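# Push the jar-laden cart beside the desks

## Task

Move the cart so it sits next to the desks, with all four jars it carries still standing upright on it and every other labelled container also upright; any container reaching the floor is a failure, and the robot itself must not topple or be left leaning.

## Robot and tools

Robot: LinearBot, a base that can drive in any direction, carrying a column about 1.7 m tall. A carriage rides the column (lift_m) and holds two six-joint arms, left and right, each ending in a five-finger hand. Arm bases sit about 0.57 m + lift_m above the floor; carriage parts hang roughly 0.15 m lower. A hand point reaches up to 0.78 m from its shoulder but only about 0.4 m below the arm base. Parked arm: joints 1 to 6 at 0, 0.05, 0.05, 1.45, 0, 0; the parked robot is about 0.85 m wide and 0.65 m long. Cameras: carriage_camera (fixed, facing ahead, tilted about 20 degrees down), left_wrist_camera and right_wrist_camera (on the little-finger side, aimed at the hand point).

Frames: base frame has its origin on the floor below the base centre, x forward, y left, z up, in metres; the left_hand and right_hand readings are hand points in this frame. base_odometry uses the base frame as it was at scene start, counts only wheel rotation (slip looks like travel), heading in rad, left positive, -3.142 to 3.142.

Tool move: one action. base is an object with exactly one key, an offset relative to where the base is now: translate_m (forward +, -2 to 2 m), strafe_m (left +, -2 to 2 m) or rotate_rad (counter-clockwise +, -6.3 to 6.3 rad). joints is one object for both arms and the hands, keyed by name, each value an absolute target: lift_m 0 to 1 m; <side>_joint1_rad -2.617 to 3.054 (yaw about vertical, 0 ahead, + left); joint2 0 to 3.141 (shoulder: 0 upper arm back level, 1.57 up, 3.14 forward level); joint3 0 to 3.141 (elbow, 0 folded, 3.14 straight); joint4 -1.57 to 1.57 (wrist pitch, + lifts fingertips); joint5 -1.57 to 1.57 (wrist yaw, + swings fingertips right); joint6 -2.094 to 2.094 (hand roll). Hand keys <side>_hand_little, _ring, _middle, _index, _thumb_turn, _thumb_bend run -1 (closed; thumb_turn -1 = in front of palm) to +1 (open); <side>_hand_force_limit (-1 to 1, about 0 to 10 N, thumb 15 N) and <side>_hand_speed (-0.96 to 1) are settings, not motions. speeds caps this action only: translate_m/strafe_m 0.02 to 0.5 m/s, rotate_rad 0.05 to 1.57 rad/s, lift_m 0.08 to 0.27 m/s. min_time_s (0.1 to 8 s) sets a minimum duration for arm motions; too short makes arms fast and can overshoot. cameras picks images (names above or "all"); blocking false returns in about 0.5 s while the robot keeps moving. Any action ends by 15 s; moves time out at 14 s. An unknown key makes the call invalid; an out-of-range value is refused, and a refusal or an unrequested stop cancels the remaining move, wait and finished_scene calls of that reply.

Other tools: wait(seconds 0 to 10, cameras) lets time pass and returns state, early if motions settle. stop brakes all running motions (the base coasts a bit first). zoom_image(camera, region [x0,y0,x1,y1] pixels, at most 504 each way) enlarges the newest image of a camera. show_instructions shows the reference pages. finished_scene ends the scene irreversibly; the result must hold with no help.

Results: the "move" line reads done or the worst status. base_status and joint_status per motion: done, moving, off_target (resting short, maybe still pushing), contact_stop, time_out (target dropped, holding), not_followed (arm targets withheld, often because arms would nearly touch; send one arm its current readings with joint 1 turned away, then the other). on_its_own lists uncommanded behaviour. motor_effort is % of max (bracket = peak in last action); a lift effort falling as the lift lowers means a hand rests on something. <side>_hand_stopped_by gives six words (little, ring, middle, index, thumb_bend, thumb_turn): moving, target, force, stalled, fault. <side>_<motor>_load_n is fingertip force in N, positive when pushed open. Joint torques and Motor temperatures come per arm in joint order. MOTOR HOT appears at 75 °C; at 100 °C the arm goes limp for 30 to 60 s (limit_stop_at_motor_heat) and its targets must be resent afterwards. Park arms to cool.

Gripping: a finger motor only starts when its target changes; it stops at target or at force_limit. For gentle grips close at <side>_hand_speed -0.94 or lower. Thumb in front of palm plus fingers wrap objects roughly 0.035 to 0.065 m thick, handles down to 0.025 m.

Cautions: hand readings can be off (true hand usually lower); a 1 kg load sags a level hand 7 to 25 cm. Arms have no contact stop and keep pressing. The base contact_stop ignores arms, and a slow drive can shove furniture. After being stopped against something, back off about 0.2 m. Never let the arms strike or squeeze each other. Avoid tipping: keep the carriage low and arms in when driving or pushing the cart, push gently at low speed, no sudden stops, no backing under table edges. Do not spill or drop jars or containers, do not slam into fixed or heavy objects, and park arms when idle to limit heating.

Each tool is called after "Request:" as name([rows], argument=value, ...), one row to a line, values as JSON.

Reference images:

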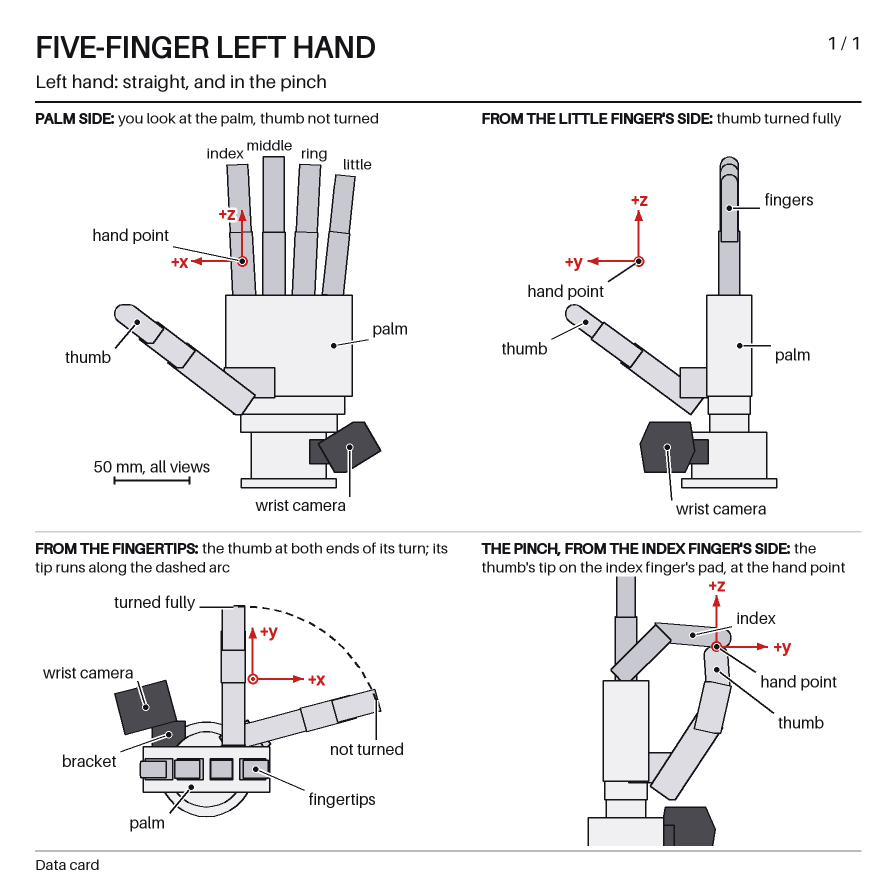

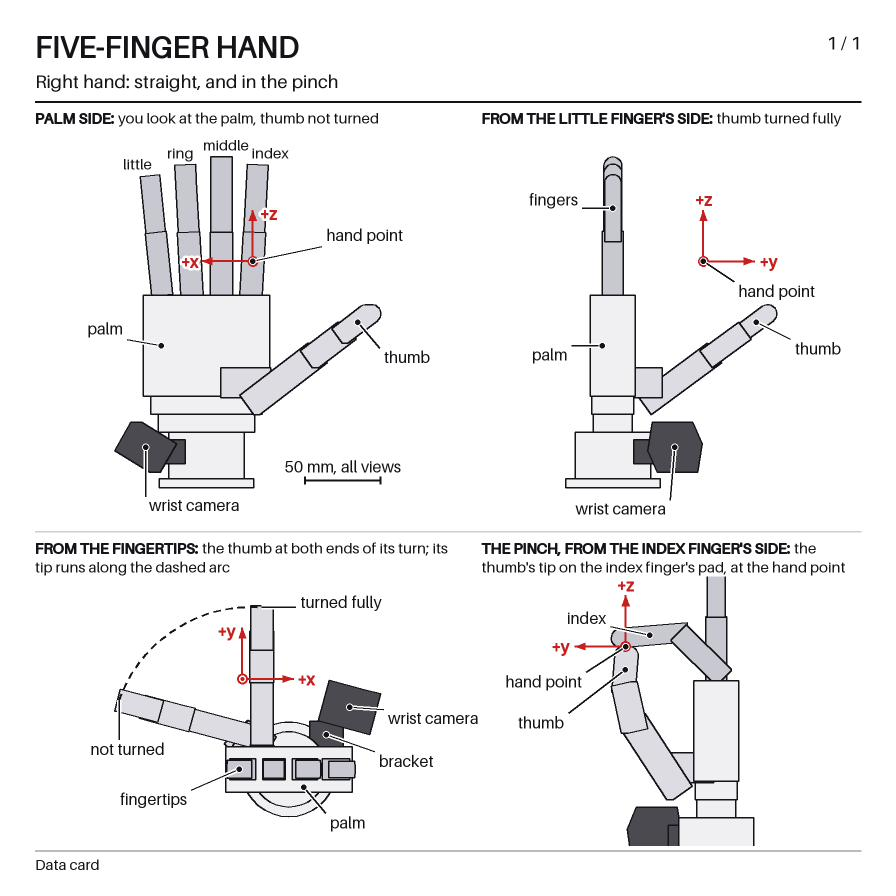

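## Session

Request:
move(cameras=["all"])

Scene clock: 0.00 s.
Joint torques (N m): no reading
Motor temperatures (°C): left_arm=[17 30 32 32 19 22] | right_arm=[23 29 29 35 20 18]
base_odometry: x=+0.000 y=+0.000 heading=+0.000
base_status: not commanded
joint_positions: lift_m=+0.300 left_joint1_rad=-0.018 left_joint2_rad=+0.041 left_joint3_rad=+0.060 left_joint4_rad=+1.402 left_joint5_rad=-0.001 left_joint6_rad=-0.013 right_joint1_rad=+0.013 right_joint2_rad=+0.059 right_joint3_rad=+0.030 right_joint4_rad=+1.486 right_joint5_rad=-0.041 right_joint6_rad=+0.013 left_hand_little=+1.000 left_hand_ring=+1.000 left_hand_middle=+1.000 left_hand_index=+1.000 left_hand_thumb_turn=+1.000 left_hand_thumb_bend=+1.000 left_hand_force_limit=+0.000 left_hand_speed=-0.800 right_hand_little=+1.000 right_hand_ring=+1.000 right_hand_middle=+1.000 right_hand_index=+1.000 right_hand_thumb_turn=+1.000 right_hand_thumb_bend=+1.000 right_hand_force_limit=+0.000 right_hand_speed=-0.800
joint_status: not commanded
left_hand_stopped_by: target,target,target,target,target,target
right_hand_stopped_by: target,target,target,target,target,target
left_little_load_n: 0.0
left_ring_load_n: 0.0
left_middle_load_n: 0.0
left_index_load_n: 0.0
left_thumb_bend_load_n: 0.0
left_thumb_turn_load_n: 0.0
right_little_load_n: 0.0
right_ring_load_n: 0.0
right_middle_load_n: 0.0
right_index_load_n: 0.0
right_thumb_bend_load_n: 0.0
right_thumb_turn_load_n: 0.0
motor_effort: lift_m=+26 drive_wheels=+1
left_hand: x=+0.3185 y=+0.2720 z=+1.3128 quat_wxyz=(+0.694, -0.053, +0.052, -0.716) (m; base frame)
right_hand: x=+0.3125 y=-0.2644 z=+1.3076 quat_wxyz=(+0.716, -0.055, +0.026, -0.695) (m; base frame)
pictures: carriage_camera, left_wrist_camera, right_wrist_camera

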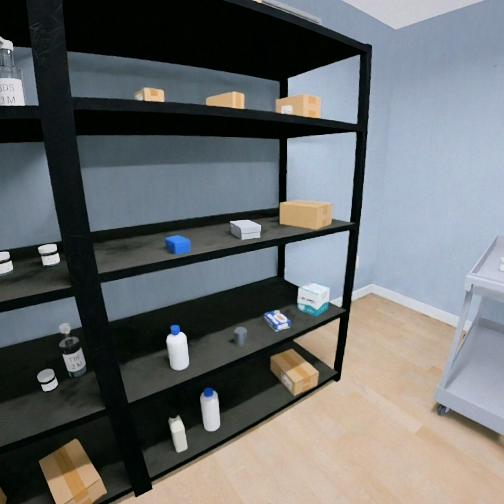

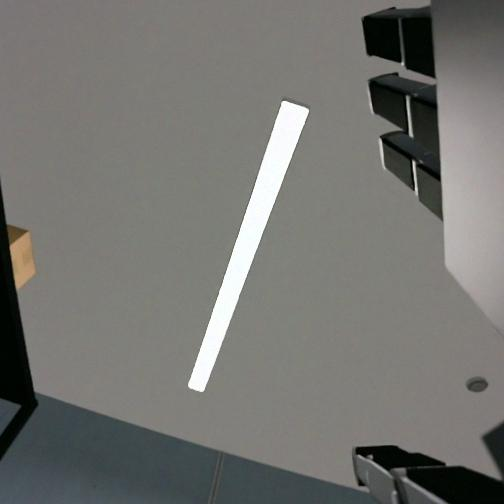

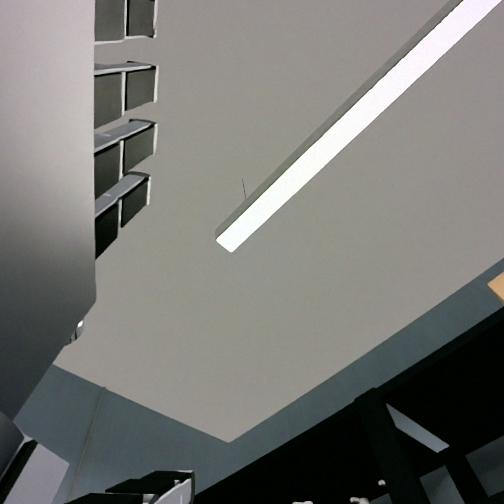

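Request:
move(base={"rotate_rad": -0.8}, cameras=["carriage_camera"])

Request:
move(base={"rotate_rad": -0.8}, cameras=["carriage_camera"])

Request:
move(base={"rotate_rad": -1.0}, cameras=["carriage_camera"])

Request:
move(base={"rotate_rad": -1.0}, cameras=["carriage_camera"])

Request:
move(base={"rotate_rad": -1.0}, cameras=["carriage_camera"])

Scene clock: 2.47 s.
Joint torques (N m): left_arm=[0.47 3.1 4.25 0.08 0.09 -0.1] | right_arm=[-0.21 3.25 5.24 -0.11 0.07 0.07]
move: done
base_odometry: x=+0.000 y=+0.000 heading=-0.799
base_status: done
joint_positions: lift_m=+0.300 left_joint1_rad=-0.018 left_joint2_rad=+0.041 left_joint3_rad=+0.060 left_joint4_rad=+1.400 left_joint5_rad=-0.001 left_joint6_rad=-0.013 right_joint1_rad=+0.013 right_joint2_rad=+0.059 right_joint3_rad=+0.030 right_joint4_rad=+1.486 right_joint5_rad=-0.041 right_joint6_rad=+0.013 left_hand_little=+1.000 left_hand_ring=+1.000 left_hand_middle=+1.000 left_hand_index=+1.000 left_hand_thumb_turn=+1.000 left_hand_thumb_bend=+1.000 left_hand_force_limit=+0.000 left_hand_speed=-0.800 right_hand_little=+1.000 right_hand_ring=+1.000 right_hand_middle=+1.000 right_hand_index=+1.000 right_hand_thumb_turn=+1.000 right_hand_thumb_bend=+1.000 right_hand_force_limit=+0.000 right_hand_speed=-0.800
joint_status: not commanded
left_hand_stopped_by: target,target,target,target,target,target
right_hand_stopped_by: target,target,target,target,target,target
left_little_load_n: 0.0
left_ring_load_n: 0.0
left_middle_load_n: 0.0
left_index_load_n: 0.0
left_thumb_bend_load_n: 0.0
left_thumb_turn_load_n: 0.0
right_little_load_n: 0.0
right_ring_load_n: 0.0
right_middle_load_n: 0.0
right_index_load_n: -0.5
right_thumb_bend_load_n: 0.0
right_thumb_turn_load_n: 0.0
motor_effort: lift_m=+26(27) drive_wheels=+11(17)
left_hand: x=+0.3190 y=+0.2720 z=+1.3126 quat_wxyz=(+0.694, -0.054, +0.053, -0.716) (m; base frame)
right_hand: x=+0.3125 y=-0.2644 z=+1.3076 quat_wxyz=(+0.716, -0.055, +0.026, -0.695) (m; base frame)
pictures: carriage_camera

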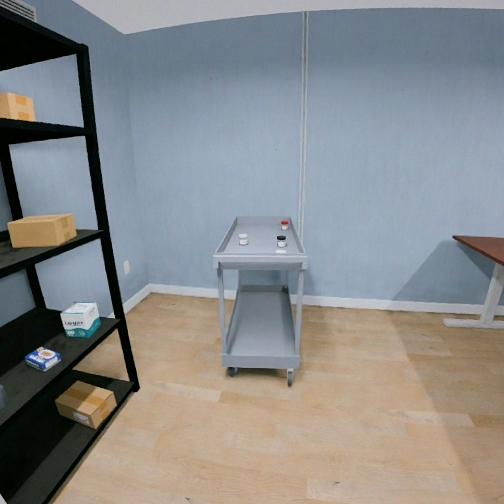

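Scene clock: 4.77 s.
Joint torques (N m): left_arm=[0.47 3.07 4.23 0.1 0.11 -0.08] | right_arm=[-0.25 3.23 5.23 -0.11 0.05 0.08]
move: done
base_odometry: x=+0.000 y=+0.000 heading=-1.599
base_status: done
joint_positions: lift_m=+0.300 left_joint1_rad=-0.018 left_joint2_rad=+0.041 left_joint3_rad=+0.060 left_joint4_rad=+1.400 left_joint5_rad=-0.001 left_joint6_rad=-0.013 right_joint1_rad=+0.013 right_joint2_rad=+0.059 right_joint3_rad=+0.030 right_joint4_rad=+1.485 right_joint5_rad=-0.041 right_joint6_rad=+0.013 left_hand_little=+1.000 left_hand_ring=+1.000 left_hand_middle=+1.000 left_hand_index=+1.000 left_hand_thumb_turn=+1.000 left_hand_thumb_bend=+1.000 left_hand_force_limit=+0.000 left_hand_speed=-0.800 right_hand_little=+1.000 right_hand_ring=+1.000 right_hand_middle=+1.000 right_hand_index=+1.000 right_hand_thumb_turn=+1.000 right_hand_thumb_bend=+1.000 right_hand_force_limit=+0.000 right_hand_speed=-0.800
joint_status: not commanded
left_hand_stopped_by: target,target,target,target,target,target
right_hand_stopped_by: target,target,target,target,target,target
left_little_load_n: 0.0
left_ring_load_n: 0.0
left_middle_load_n: 0.0
left_index_load_n: 0.0
left_thumb_bend_load_n: 0.0
left_thumb_turn_load_n: 0.0
right_little_load_n: 0.0
right_ring_load_n: 0.0
right_middle_load_n: 0.0
right_index_load_n: 0.0
right_thumb_bend_load_n: 0.0
right_thumb_turn_load_n: 0.0
motor_effort: lift_m=+26(26) drive_wheels=+7(17)
left_hand: x=+0.3192 y=+0.2720 z=+1.3125 quat_wxyz=(+0.694, -0.054, +0.053, -0.716) (m; base frame)
right_hand: x=+0.3126 y=-0.2644 z=+1.3076 quat_wxyz=(+0.716, -0.055, +0.026, -0.695) (m; base frame)
pictures: carriage_camera

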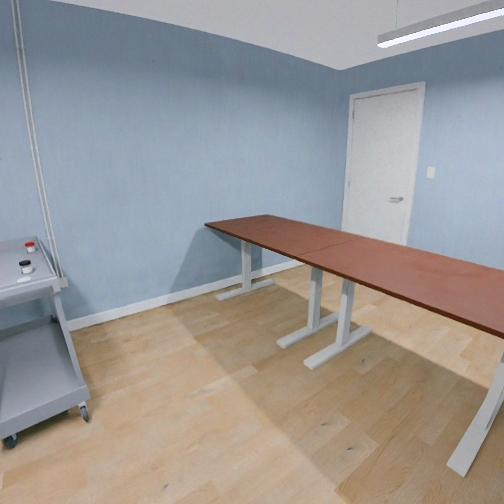

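Scene clock: 7.30 s.
Joint torques (N m): left_arm=[0.47 3.07 4.25 0.12 0.11 -0.08] | right_arm=[-0.24 3.21 5.18 -0.1 0.05 0.06]
move: done
base_odometry: x=+0.000 y=+0.000 heading=-2.598
base_status: done
joint_positions: lift_m=+0.300 left_joint1_rad=-0.018 left_joint2_rad=+0.041 left_joint3_rad=+0.060 left_joint4_rad=+1.399 left_joint5_rad=-0.001 left_joint6_rad=-0.013 right_joint1_rad=+0.013 right_joint2_rad=+0.059 right_joint3_rad=+0.030 right_joint4_rad=+1.484 right_joint5_rad=-0.041 right_joint6_rad=+0.013 left_hand_little=+1.000 left_hand_ring=+1.000 left_hand_middle=+1.000 left_hand_index=+1.000 left_hand_thumb_turn=+1.000 left_hand_thumb_bend=+1.000 left_hand_force_limit=+0.000 left_hand_speed=-0.800 right_hand_little=+1.000 right_hand_ring=+1.000 right_hand_middle=+1.000 right_hand_index=+1.000 right_hand_thumb_turn=+1.000 right_hand_thumb_bend=+1.000 right_hand_force_limit=+0.000 right_hand_speed=-0.800
joint_status: not commanded
left_hand_stopped_by: target,target,target,target,target,target
right_hand_stopped_by: target,target,target,target,target,target
left_little_load_n: 0.0
left_ring_load_n: 0.0
left_middle_load_n: 0.0
left_index_load_n: 0.0
left_thumb_bend_load_n: 0.0
left_thumb_turn_load_n: 0.0
right_little_load_n: 0.0
right_ring_load_n: 0.0
right_middle_load_n: 0.0
right_index_load_n: 0.0
right_thumb_bend_load_n: 0.0
right_thumb_turn_load_n: 0.0
motor_effort: lift_m=+26(27) drive_wheels=+7(15)
left_hand: x=+0.3194 y=+0.2720 z=+1.3125 quat_wxyz=(+0.694, -0.054, +0.054, -0.716) (m; base frame)
right_hand: x=+0.3128 y=-0.2644 z=+1.3075 quat_wxyz=(+0.716, -0.055, +0.026, -0.695) (m; base frame)
pictures: carriage_camera

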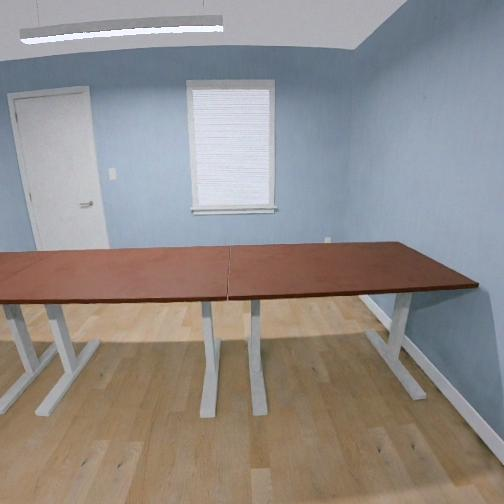

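Scene clock: 9.83 s.
Joint torques (N m): left_arm=[0.53 3.08 4.27 0.11 0.09 -0.09] | right_arm=[-0.23 3.23 5.23 -0.09 0.06 0.07]
move: done
base_odometry: x=+0.000 y=+0.000 heading=+2.686
base_status: done
joint_positions: lift_m=+0.300 left_joint1_rad=-0.018 left_joint2_rad=+0.041 left_joint3_rad=+0.060 left_joint4_rad=+1.399 left_joint5_rad=-0.001 left_joint6_rad=-0.013 right_joint1_rad=+0.013 right_joint2_rad=+0.059 right_joint3_rad=+0.030 right_joint4_rad=+1.484 right_joint5_rad=-0.041 right_joint6_rad=+0.013 left_hand_little=+1.000 left_hand_ring=+1.000 left_hand_middle=+1.000 left_hand_index=+1.000 left_hand_thumb_turn=+1.000 left_hand_thumb_bend=+1.000 left_hand_force_limit=+0.000 left_hand_speed=-0.800 right_hand_little=+1.000 right_hand_ring=+1.000 right_hand_middle=+1.000 right_hand_index=+1.000 right_hand_thumb_turn=+1.000 right_hand_thumb_bend=+1.000 right_hand_force_limit=+0.000 right_hand_speed=-0.800
joint_status: not commanded
left_hand_stopped_by: target,target,target,target,target,target
right_hand_stopped_by: target,target,target,target,target,target
left_little_load_n: 0.0
left_ring_load_n: 0.0
left_middle_load_n: 0.0
left_index_load_n: 0.0
left_thumb_bend_load_n: 0.0
left_thumb_turn_load_n: 0.0
right_little_load_n: 0.0
right_ring_load_n: 0.0
right_middle_load_n: 0.0
right_index_load_n: 0.0
right_thumb_bend_load_n: 0.0
right_thumb_turn_load_n: 0.0
motor_effort: lift_m=+26(26) drive_wheels=+8(15)
left_hand: x=+0.3195 y=+0.2720 z=+1.3124 quat_wxyz=(+0.694, -0.054, +0.054, -0.716) (m; base frame)
right_hand: x=+0.3128 y=-0.2644 z=+1.3075 quat_wxyz=(+0.716, -0.055, +0.026, -0.695) (m; base frame)
pictures: carriage_camera

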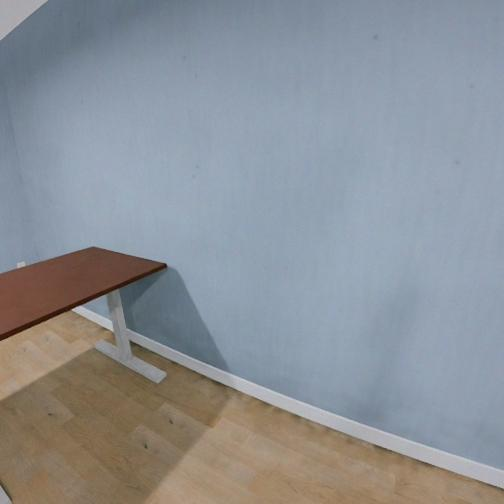

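Scene clock: 12.37 s.
Joint torques (N m): left_arm=[0.46 3.04 4.27 0.12 0.1 -0.07] | right_arm=[-0.18 3.21 5.26 -0.1 0.06 0.07]
move: done
base_odometry: x=+0.000 y=+0.000 heading=+1.686
base_status: done
joint_positions: lift_m=+0.300 left_joint1_rad=-0.018 left_joint2_rad=+0.041 left_joint3_rad=+0.060 left_joint4_rad=+1.398 left_joint5_rad=-0.001 left_joint6_rad=-0.013 right_joint1_rad=+0.013 right_joint2_rad=+0.059 right_joint3_rad=+0.030 right_joint4_rad=+1.484 right_joint5_rad=-0.041 right_joint6_rad=+0.013 left_hand_little=+1.000 left_hand_ring=+1.000 left_hand_middle=+1.000 left_hand_index=+1.000 left_hand_thumb_turn=+1.000 left_hand_thumb_bend=+1.000 left_hand_force_limit=+0.000 left_hand_speed=-0.800 right_hand_little=+1.000 right_hand_ring=+1.000 right_hand_middle=+1.000 right_hand_index=+1.000 right_hand_thumb_turn=+1.000 right_hand_thumb_bend=+1.000 right_hand_force_limit=+0.000 right_hand_speed=-0.800
joint_status: not commanded
left_hand_stopped_by: target,target,target,target,target,target
right_hand_stopped_by: target,target,target,target,target,target
left_little_load_n: 0.0
left_ring_load_n: 0.0
left_middle_load_n: 0.0
left_index_load_n: 0.0
left_thumb_bend_load_n: 0.0
left_thumb_turn_load_n: 0.0
right_little_load_n: 0.0
right_ring_load_n: 0.0
right_middle_load_n: 0.0
right_index_load_n: 0.0
right_thumb_bend_load_n: 0.0
right_thumb_turn_load_n: 0.0
motor_effort: lift_m=+26(26) drive_wheels=+6(15)
left_hand: x=+0.3196 y=+0.2720 z=+1.3124 quat_wxyz=(+0.694, -0.054, +0.054, -0.716) (m; base frame)
right_hand: x=+0.3129 y=-0.2644 z=+1.3075 quat_wxyz=(+0.716, -0.055, +0.027, -0.695) (m; base frame)
pictures: carriage_camera

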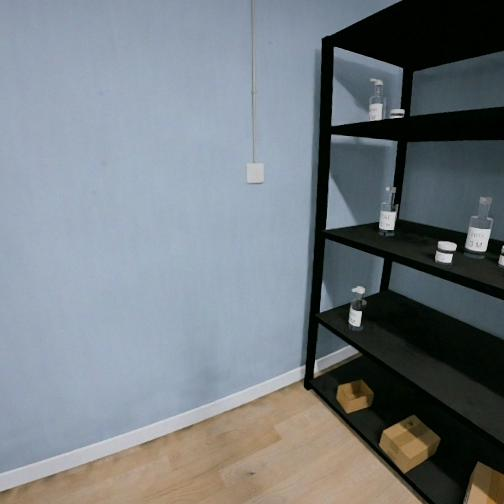

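Request:
move(base={"rotate_rad": -2.486}, cameras=["carriage_camera"])

Request:
zoom_image(camera="carriage_camera", region=[200, 200, 320, 280])

Request:
zoom_image(camera="carriage_camera", region=[200, 240, 340, 400])

Scene clock: 16.33 s.
Joint torques (N m): left_arm=[0.53 3.1 4.22 0.11 0.11 -0.09] | right_arm=[-0.27 3.23 5.2 -0.08 0.06 0.08]
move: done
base_odometry: x=+0.000 y=+0.000 heading=-0.799
base_status: done
joint_positions: lift_m=+0.300 left_joint1_rad=-0.018 left_joint2_rad=+0.041 left_joint3_rad=+0.060 left_joint4_rad=+1.399 left_joint5_rad=-0.001 left_joint6_rad=-0.013 right_joint1_rad=+0.013 right_joint2_rad=+0.059 right_joint3_rad=+0.030 right_joint4_rad=+1.482 right_joint5_rad=-0.041 right_joint6_rad=+0.013 left_hand_little=+1.000 left_hand_ring=+1.000 left_hand_middle=+1.000 left_hand_index=+1.000 left_hand_thumb_turn=+1.000 left_hand_thumb_bend=+1.000 left_hand_force_limit=+0.000 left_hand_speed=-0.800 right_hand_little=+1.000 right_hand_ring=+1.000 right_hand_middle=+1.000 right_hand_index=+1.000 right_hand_thumb_turn=+1.000 right_hand_thumb_bend=+1.000 right_hand_force_limit=+0.000 right_hand_speed=-0.800
joint_status: not commanded
left_hand_stopped_by: target,target,target,target,target,target
right_hand_stopped_by: target,target,target,target,target,target
left_little_load_n: 0.0
left_ring_load_n: 0.0
left_middle_load_n: 0.0
left_index_load_n: 0.0
left_thumb_bend_load_n: 0.0
left_thumb_turn_load_n: 0.0
right_little_load_n: 0.0
right_ring_load_n: 0.0
right_middle_load_n: 0.0
right_index_load_n: 0.0
right_thumb_bend_load_n: 0.0
right_thumb_turn_load_n: 0.0
motor_effort: lift_m=+26(26) drive_wheels=+7(17)
left_hand: x=+0.3195 y=+0.2720 z=+1.3124 quat_wxyz=(+0.694, -0.054, +0.054, -0.716) (m; base frame)
right_hand: x=+0.3134 y=-0.2644 z=+1.3073 quat_wxyz=(+0.716, -0.056, +0.027, -0.695) (m; base frame)
pictures: carriage_camera

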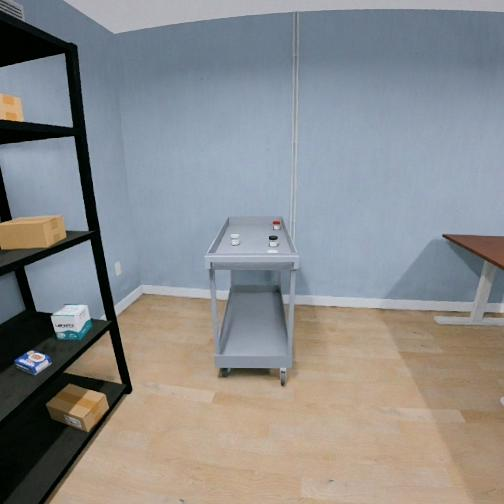

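Scaled by 4.200.

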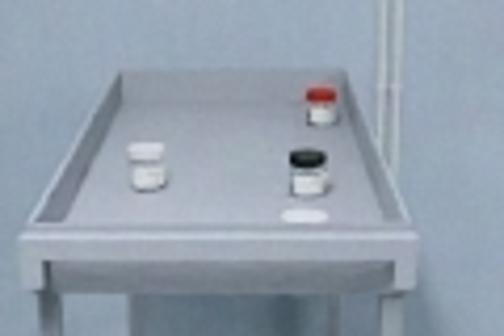

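Scaled by 3.150.

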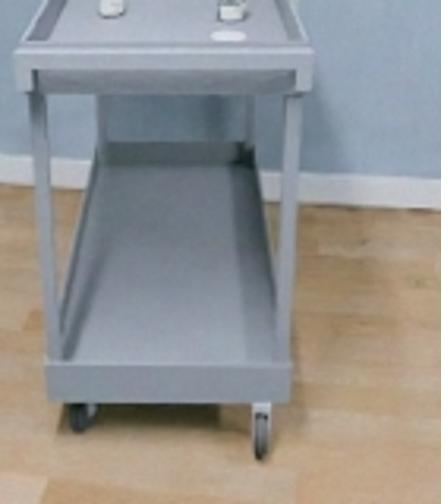

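Request:
move(joints={"lift_m": 0.8}, base={"translate_m": 0.5}, speeds={"translate_m": 0.3}, cameras=["carriage_camera"])

Request:
zoom_image(camera="carriage_camera", region=[150, 200, 350, 400])

Scene clock: 20.07 s.
Joint torques (N m): left_arm=[0.47 2.92 4.4 0.1 0.1 -0.1] | right_arm=[-0.31 3.22 5.2 -0.08 0.06 0.08]
move: done
base_odometry: x=+0.348 y=-0.359 heading=-0.801
base_status: done
joint_positions: lift_m=+0.800 left_joint1_rad=-0.018 left_joint2_rad=+0.041 left_joint3_rad=+0.060 left_joint4_rad=+1.399 left_joint5_rad=-0.001 left_joint6_rad=-0.013 right_joint1_rad=+0.013 right_joint2_rad=+0.059 right_joint3_rad=+0.030 right_joint4_rad=+1.482 right_joint5_rad=-0.041 right_joint6_rad=+0.013 left_hand_little=+1.000 left_hand_ring=+1.000 left_hand_middle=+1.000 left_hand_index=+1.000 left_hand_thumb_turn=+1.000 left_hand_thumb_bend=+1.000 left_hand_force_limit=+0.000 left_hand_speed=-0.800 right_hand_little=+1.000 right_hand_ring=+1.000 right_hand_middle=+1.000 right_hand_index=+1.000 right_hand_thumb_turn=+1.000 right_hand_thumb_bend=+1.000 right_hand_force_limit=+0.000 right_hand_speed=-0.800
joint_status: all done
left_hand_stopped_by: target,target,target,target,target,target
right_hand_stopped_by: target,target,target,target,target,target
left_little_load_n: 0.0
left_ring_load_n: 0.0
left_middle_load_n: 0.0
left_index_load_n: 0.0
left_thumb_bend_load_n: 0.0
left_thumb_turn_load_n: 0.0
right_little_load_n: 0.0
right_ring_load_n: 0.0
right_middle_load_n: 0.0
right_index_load_n: 0.0
right_thumb_bend_load_n: 0.0
right_thumb_turn_load_n: 0.0
motor_effort: lift_m=+27(33) drive_wheels=-8(21)
left_hand: x=+0.3194 y=+0.2720 z=+1.8124 quat_wxyz=(+0.694, -0.054, +0.054, -0.716) (m; base frame)
right_hand: x=+0.3134 y=-0.2644 z=+1.8072 quat_wxyz=(+0.716, -0.056, +0.027, -0.695) (m; base frame)
pictures: carriage_camera

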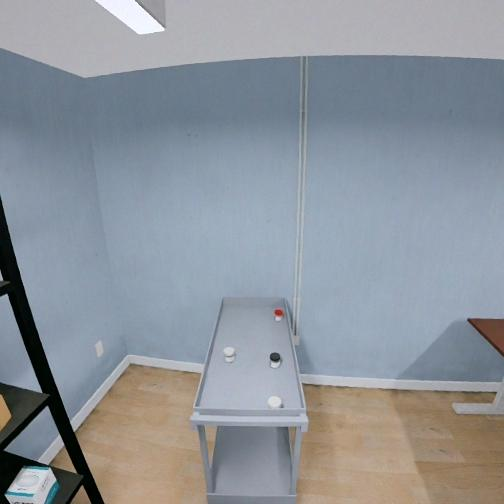

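Scaled by 2.520.

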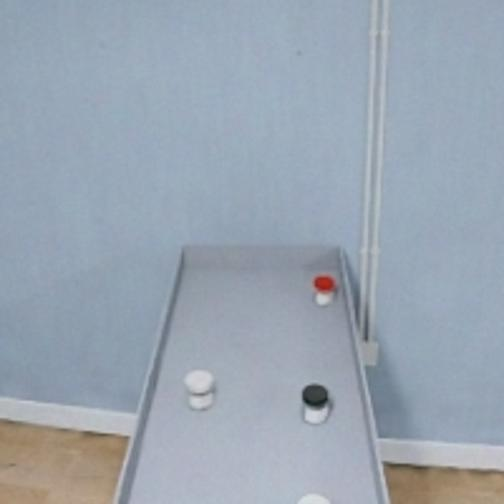

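Request:
zoom_image(camera="carriage_camera", region=[180, 340, 320, 500])

Scaled by 3.150.

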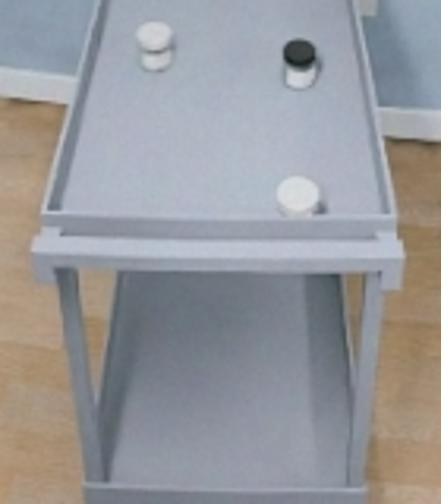

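Request:
move(joints={"lift_m": 0.1}, cameras=["carriage_camera"])

Request:
zoom_image(camera="carriage_camera", region=[180, 220, 320, 330])

Request:
zoom_image(camera="carriage_camera", region=[180, 380, 320, 504])

Scene clock: 23.63 s.
Joint torques (N m): left_arm=[0.47 3.11 4.23 0.07 0.1 -0.08] | right_arm=[-0.21 3.26 5.2 -0.08 0.06 0.07]
move: done
base_odometry: x=+0.348 y=-0.359 heading=-0.800
base_status: not commanded
joint_positions: lift_m=+0.100 left_joint1_rad=-0.018 left_joint2_rad=+0.041 left_joint3_rad=+0.060 left_joint4_rad=+1.399 left_joint5_rad=-0.001 left_joint6_rad=-0.013 right_joint1_rad=+0.013 right_joint2_rad=+0.059 right_joint3_rad=+0.030 right_joint4_rad=+1.483 right_joint5_rad=-0.041 right_joint6_rad=+0.013 left_hand_little=+1.000 left_hand_ring=+1.000 left_hand_middle=+1.000 left_hand_index=+1.000 left_hand_thumb_turn=+1.000 left_hand_thumb_bend=+1.000 left_hand_force_limit=+0.000 left_hand_speed=-0.800 right_hand_little=+1.000 right_hand_ring=+1.000 right_hand_middle=+1.000 right_hand_index=+1.000 right_hand_thumb_turn=+1.000 right_hand_thumb_bend=+1.000 right_hand_force_limit=+0.000 right_hand_speed=-0.800
joint_status: all done
left_hand_stopped_by: target,target,target,target,target,target
right_hand_stopped_by: target,target,target,target,target,target
left_little_load_n: 0.0
left_ring_load_n: 0.0
left_middle_load_n: 0.0
left_index_load_n: 0.0
left_thumb_bend_load_n: 0.0
left_thumb_turn_load_n: 0.0
right_little_load_n: 0.0
right_ring_load_n: 0.0
right_middle_load_n: 0.0
right_index_load_n: 0.0
right_thumb_bend_load_n: 0.0
right_thumb_turn_load_n: 0.0
motor_effort: lift_m=+24(25) drive_wheels=-6(10)
left_hand: x=+0.3193 y=+0.2720 z=+1.1127 quat_wxyz=(+0.694, -0.054, +0.053, -0.716) (m; base frame)
right_hand: x=+0.3132 y=-0.2644 z=+1.1076 quat_wxyz=(+0.716, -0.056, +0.027, -0.695) (m; base frame)
pictures: carriage_camera

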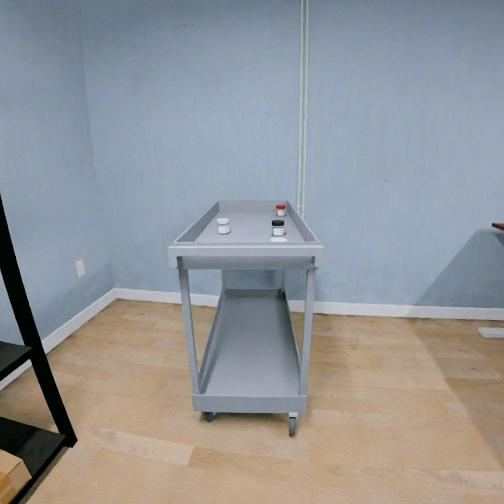

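Scaled by 3.600.

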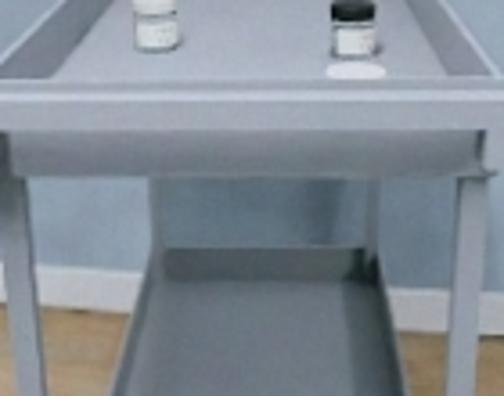

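Scaled by 3.600.

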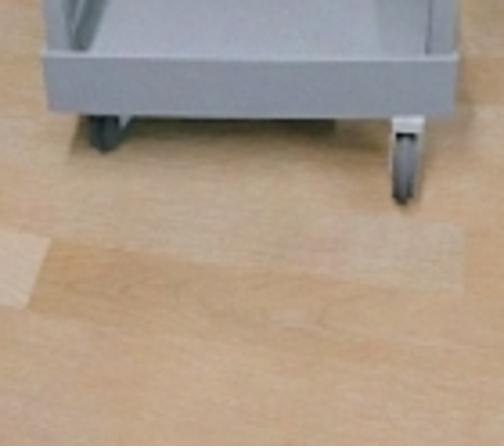

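Request:
move(joints={"lift_m": 0.55}, base={"translate_m": 0.25}, speeds={"translate_m": 0.2}, cameras=["carriage_camera"])

Request:
zoom_image(camera="carriage_camera", region=[140, 350, 380, 504])

Scene clock: 26.83 s.
Joint torques (N m): left_arm=[0.51 3.06 4.18 0.08 0.11 -0.08] | right_arm=[-0.29 3.22 5.26 -0.12 0.06 0.07]
move: done
base_odometry: x=+0.522 y=-0.539 heading=-0.802
base_status: done
joint_positions: lift_m=+0.550 left_joint1_rad=-0.018 left_joint2_rad=+0.041 left_joint3_rad=+0.060 left_joint4_rad=+1.399 left_joint5_rad=-0.001 left_joint6_rad=-0.013 right_joint1_rad=+0.013 right_joint2_rad=+0.059 right_joint3_rad=+0.030 right_joint4_rad=+1.484 right_joint5_rad=-0.041 right_joint6_rad=+0.013 left_hand_little=+1.000 left_hand_ring=+1.000 left_hand_middle=+1.000 left_hand_index=+1.000 left_hand_thumb_turn=+1.000 left_hand_thumb_bend=+1.000 left_hand_force_limit=+0.000 left_hand_speed=-0.800 right_hand_little=+1.000 right_hand_ring=+1.000 right_hand_middle=+1.000 right_hand_index=+1.000 right_hand_thumb_turn=+1.000 right_hand_thumb_bend=+1.000 right_hand_force_limit=+0.000 right_hand_speed=-0.800
joint_status: all done
left_hand_stopped_by: target,target,target,target,target,target
right_hand_stopped_by: target,target,target,target,target,target
left_little_load_n: 0.0
left_ring_load_n: 0.0
left_middle_load_n: 0.0
left_index_load_n: 0.0
left_thumb_bend_load_n: 0.0
left_thumb_turn_load_n: 0.0
right_little_load_n: 0.0
right_ring_load_n: 0.0
right_middle_load_n: -0.5
right_index_load_n: 0.0
right_thumb_bend_load_n: 0.0
right_thumb_turn_load_n: 0.0
motor_effort: lift_m=+26(33) drive_wheels=-8(17)
left_hand: x=+0.3194 y=+0.2720 z=+1.5624 quat_wxyz=(+0.694, -0.054, +0.054, -0.716) (m; base frame)
right_hand: x=+0.3128 y=-0.2644 z=+1.5574 quat_wxyz=(+0.716, -0.055, +0.026, -0.695) (m; base frame)
pictures: carriage_camera

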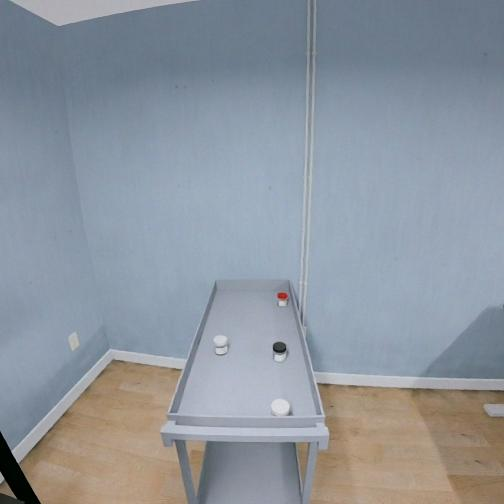

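Scaled by 2.100.

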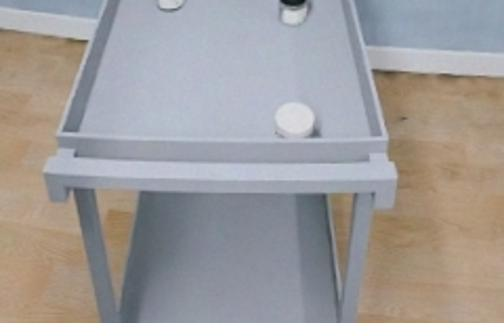

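Request:
move(joints={"left_joint1_rad":0,"left_joint2_rad":1.57,"left_joint3_rad":1.57,"left_joint4_rad":0,"right_joint1_rad":0,"right_joint2_rad":1.2,"right_joint3_rad":1.2,"right_joint4_rad":0,"right_joint5_rad":0,"right_joint6_rad":0}, min_time_s=2, cameras=["all"])

Request:
move(joints={"left_joint1_rad":0,"left_joint2_rad":1.57,"left_joint3_rad":1.0,"left_joint4_rad":0.57,"right_joint1_rad":0,"right_joint2_rad":1.2,"right_joint3_rad":1.8,"right_joint4_rad":0}, min_time_s=2, cameras=["all"])

Scene clock: 29.43 s.
Joint torques (N m): left_arm=[1.16 -6.42 8.54 1.98 0.11 -0.1] | right_arm=[-0.7 -3.02 9.39 1.78 0.14 -0.01]
move: done
base_odometry: x=+0.522 y=-0.539 heading=-0.802
base_status: not commanded
joint_positions: lift_m=+0.550 left_joint1_rad=-0.007 left_joint2_rad=+1.562 left_joint3_rad=+1.533 left_joint4_rad=+0.004 left_joint5_rad=-0.001 left_joint6_rad=-0.013 right_joint1_rad=+0.006 right_joint2_rad=+1.192 right_joint3_rad=+1.166 right_joint4_rad=+0.004 right_joint5_rad=-0.012 right_joint6_rad=+0.010 left_hand_little=+1.000 left_hand_ring=+1.000 left_hand_middle=+1.000 left_hand_index=+1.000 left_hand_thumb_turn=+1.000 left_hand_thumb_bend=+1.000 left_hand_force_limit=+0.000 left_hand_speed=-0.800 right_hand_little=+1.000 right_hand_ring=+1.000 right_hand_middle=+1.000 right_hand_index=+1.000 right_hand_thumb_turn=+1.000 right_hand_thumb_bend=+1.000 right_hand_force_limit=+0.000 right_hand_speed=-0.800
joint_status: all done
left_hand_stopped_by: target,target,target,target,target,target
right_hand_stopped_by: target,target,target,target,target,target
left_little_load_n: 0.0
left_ring_load_n: -0.5
left_middle_load_n: 0.0
left_index_load_n: 0.0
left_thumb_bend_load_n: 0.0
left_thumb_turn_load_n: 0.0
right_little_load_n: 0.0
right_ring_load_n: 0.0
right_middle_load_n: 0.0
right_index_load_n: 0.0
right_thumb_bend_load_n: 0.0
right_thumb_turn_load_n: 0.0
motor_effort: lift_m=+27(27) drive_wheels=-7(10)
left_hand: x=+0.7508 y=+0.2699 z=+1.4813 quat_wxyz=(+0.489, -0.508, +0.505, -0.498) (m; base frame)
right_hand: x=+0.6553 y=-0.2689 z=+1.4635 quat_wxyz=(+0.501, -0.508, +0.504, -0.487) (m; base frame)
pictures: carriage_camera, left_wrist_camera, right_wrist_camera

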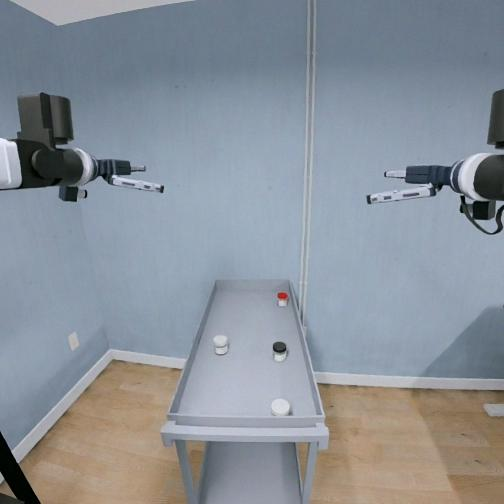

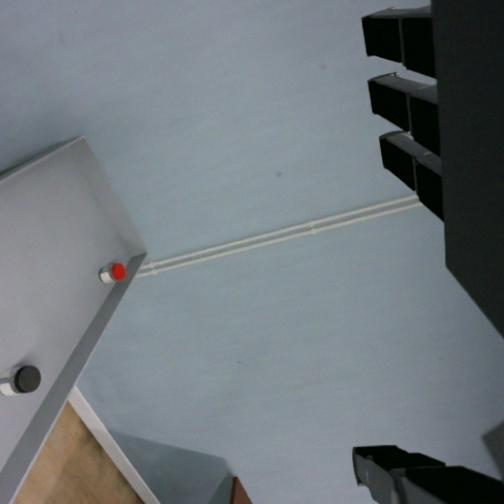

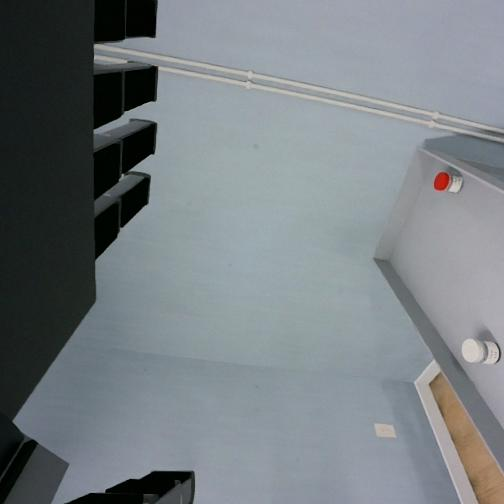

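Scene clock: 31.73 s.
Joint torques (N m): left_arm=[1.13 -6.34 4.46 2.14 0.11 -0.1] | right_arm=[-0.72 -1.18 6.63 1.43 0.15 0]
move: done
base_odometry: x=+0.522 y=-0.539 heading=-0.802
base_status: not commanded
joint_positions: lift_m=+0.550 left_joint1_rad=-0.007 left_joint2_rad=+1.562 left_joint3_rad=+1.016 left_joint4_rad=+0.554 left_joint5_rad=-0.001 left_joint6_rad=-0.013 right_joint1_rad=+0.006 right_joint2_rad=+1.192 right_joint3_rad=+1.776 right_joint4_rad=-0.004 right_joint5_rad=-0.011 right_joint6_rad=+0.009 left_hand_little=+1.000 left_hand_ring=+1.000 left_hand_middle=+1.000 left_hand_index=+1.000 left_hand_thumb_turn=+1.000 left_hand_thumb_bend=+1.000 left_hand_force_limit=+0.000 left_hand_speed=-0.800 right_hand_little=+1.000 right_hand_ring=+1.000 right_hand_middle=+1.000 right_hand_index=+1.000 right_hand_thumb_turn=+1.000 right_hand_thumb_bend=+1.000 right_hand_force_limit=+0.000 right_hand_speed=-0.800
joint_status: all done
left_hand_stopped_by: target,target,target,target,target,target
right_hand_stopped_by: target,target,target,target,target,target
left_little_load_n: 0.0
left_ring_load_n: 0.0
left_middle_load_n: 0.0
left_index_load_n: 0.0
left_thumb_bend_load_n: 0.5
left_thumb_turn_load_n: 0.0
right_little_load_n: 0.0
right_ring_load_n: 0.0
right_middle_load_n: 0.0
right_index_load_n: 0.0
right_thumb_bend_load_n: 0.0
right_thumb_turn_load_n: -0.5
motor_effort: lift_m=+26(27) drive_wheels=-7(12)
left_hand: x=+0.7468 y=+0.2699 z=+1.3613 quat_wxyz=(+0.497, -0.500, +0.496, -0.507) (m; base frame)
right_hand: x=+0.5707 y=-0.2696 z=+1.7578 quat_wxyz=(+0.629, -0.339, +0.333, -0.615) (m; base frame)
pictures: carriage_camera, left_wrist_camera, right_wrist_camera

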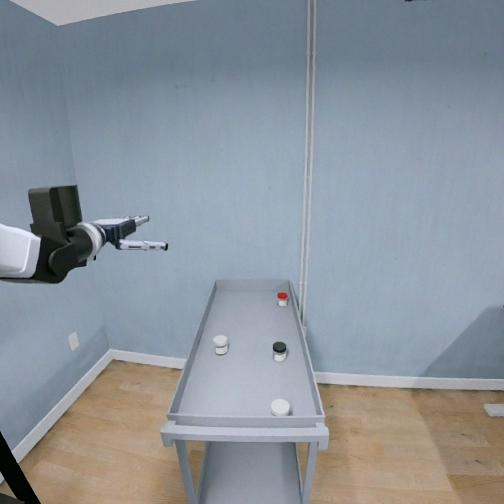

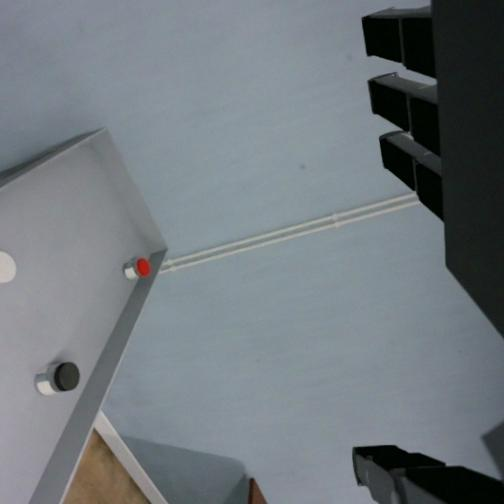

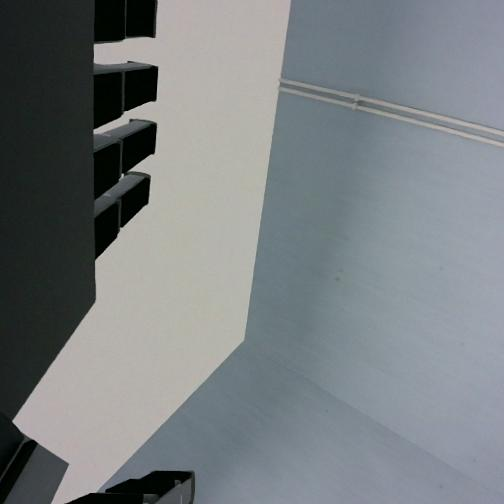

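Request:
move(joints={"lift_m":0.95,"left_joint2_rad":0.6,"left_joint3_rad":0.6,"right_joint2_rad":0.6,"right_joint3_rad":0.6,"right_joint4_rad":0}, min_time_s=2, cameras=["carriage_camera"])

Request:
zoom_image(camera="carriage_camera", region=[170, 380, 340, 504])

Scene clock: 35.37 s.
Joint torques (N m): left_arm=[1.06 -0.46 4.08 1.5 0.11 -0.09] | right_arm=[-0.7 -0.53 5.75 1.85 0.15 -0.01]
move: done
base_odometry: x=+0.522 y=-0.539 heading=-0.802
base_status: not commanded
joint_positions: lift_m=+0.950 left_joint1_rad=-0.007 left_joint2_rad=+0.607 left_joint3_rad=+0.615 left_joint4_rad=+0.573 left_joint5_rad=-0.001 left_joint6_rad=-0.013 right_joint1_rad=+0.006 right_joint2_rad=+0.606 right_joint3_rad=+0.610 right_joint4_rad=-0.004 right_joint5_rad=-0.011 right_joint6_rad=+0.009 left_hand_little=+1.000 left_hand_ring=+1.000 left_hand_middle=+1.000 left_hand_index=+1.000 left_hand_thumb_turn=+1.000 left_hand_thumb_bend=+1.000 left_hand_force_limit=+0.000 left_hand_speed=-0.800 right_hand_little=+1.000 right_hand_ring=+1.000 right_hand_middle=+1.000 right_hand_index=+1.000 right_hand_thumb_turn=+1.000 right_hand_thumb_bend=+1.000 right_hand_force_limit=+0.000 right_hand_speed=-0.800
joint_status: all done
left_hand_stopped_by: target,target,target,target,target,target
right_hand_stopped_by: target,target,target,target,target,target
left_little_load_n: 0.0
left_ring_load_n: -0.5
left_middle_load_n: 0.0
left_index_load_n: 0.0
left_thumb_bend_load_n: 0.0
left_thumb_turn_load_n: 0.0
right_little_load_n: 0.0
right_ring_load_n: 0.0
right_middle_load_n: 0.0
right_index_load_n: 0.0
right_thumb_bend_load_n: 0.0
right_thumb_turn_load_n: 0.0
motor_effort: lift_m=+27(33) drive_wheels=-8(11)
left_hand: x=+0.5244 y=+0.2715 z=+1.9409 quat_wxyz=(+0.616, -0.337, +0.334, -0.628) (m; base frame)
right_hand: x=+0.5356 y=-0.2699 z=+1.7827 quat_wxyz=(+0.507, -0.502, +0.498, -0.494) (m; base frame)
pictures: carriage_camera

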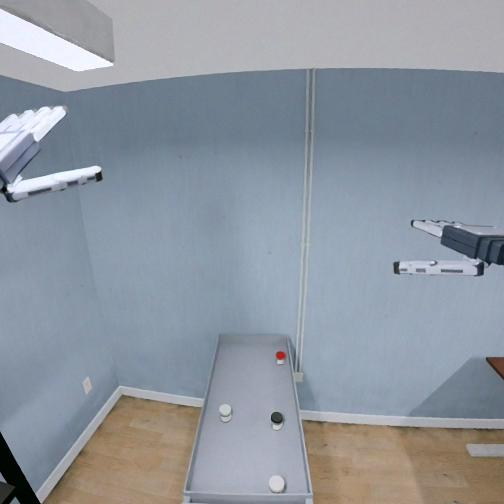

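Scaled by 2.965.

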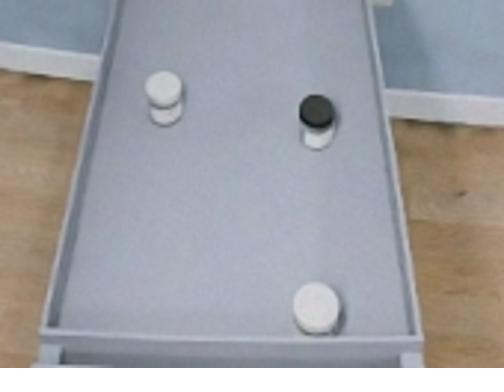

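Request:
move(joints={"lift_m":0.8}, cameras=["carriage_camera"])

Request:
zoom_image(camera="carriage_camera", region=[160, 420, 340, 504])

Scene clock: 37.33 s.
Joint torques (N m): left_arm=[1.07 -0.29 4.62 1.66 0.11 -0.09] | right_arm=[-0.73 -0.39 6.23 1.94 0.14 -0.01]
move: done
base_odometry: x=+0.522 y=-0.539 heading=-0.802
base_status: not commanded
joint_positions: lift_m=+0.800 left_joint1_rad=-0.007 left_joint2_rad=+0.605 left_joint3_rad=+0.609 left_joint4_rad=+0.562 left_joint5_rad=-0.001 left_joint6_rad=-0.013 right_joint1_rad=+0.006 right_joint2_rad=+0.604 right_joint3_rad=+0.604 right_joint4_rad=-0.012 right_joint5_rad=-0.011 right_joint6_rad=+0.009 left_hand_little=+1.000 left_hand_ring=+1.000 left_hand_middle=+1.000 left_hand_index=+1.000 left_hand_thumb_turn=+1.000 left_hand_thumb_bend=+1.000 left_hand_force_limit=+0.000 left_hand_speed=-0.800 right_hand_little=+1.000 right_hand_ring=+1.000 right_hand_middle=+1.000 right_hand_index=+1.000 right_hand_thumb_turn=+1.000 right_hand_thumb_bend=+1.000 right_hand_force_limit=+0.000 right_hand_speed=-0.800
joint_status: all done
left_hand_stopped_by: target,target,target,target,target,target
right_hand_stopped_by: target,target,target,target,target,target
left_little_load_n: 0.0
left_ring_load_n: 0.0
left_middle_load_n: 0.0
left_index_load_n: -0.5
left_thumb_bend_load_n: 0.0
left_thumb_turn_load_n: -0.5
right_little_load_n: 0.0
right_ring_load_n: 0.0
right_middle_load_n: 0.0
right_index_load_n: 0.0
right_thumb_bend_load_n: 0.0
right_thumb_turn_load_n: -0.5
motor_effort: lift_m=+24(25) drive_wheels=+9(11)
left_hand: x=+0.5259 y=+0.2715 z=+1.7857 quat_wxyz=(+0.614, -0.342, +0.339, -0.626) (m; base frame)
right_hand: x=+0.5348 y=-0.2699 z=+1.6279 quat_wxyz=(+0.503, -0.505, +0.501, -0.491) (m; base frame)
pictures: carriage_camera

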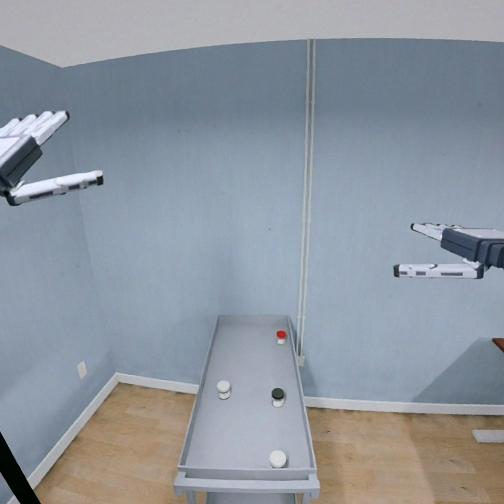

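Scaled by 2.800.

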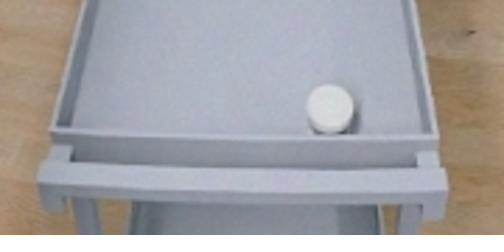

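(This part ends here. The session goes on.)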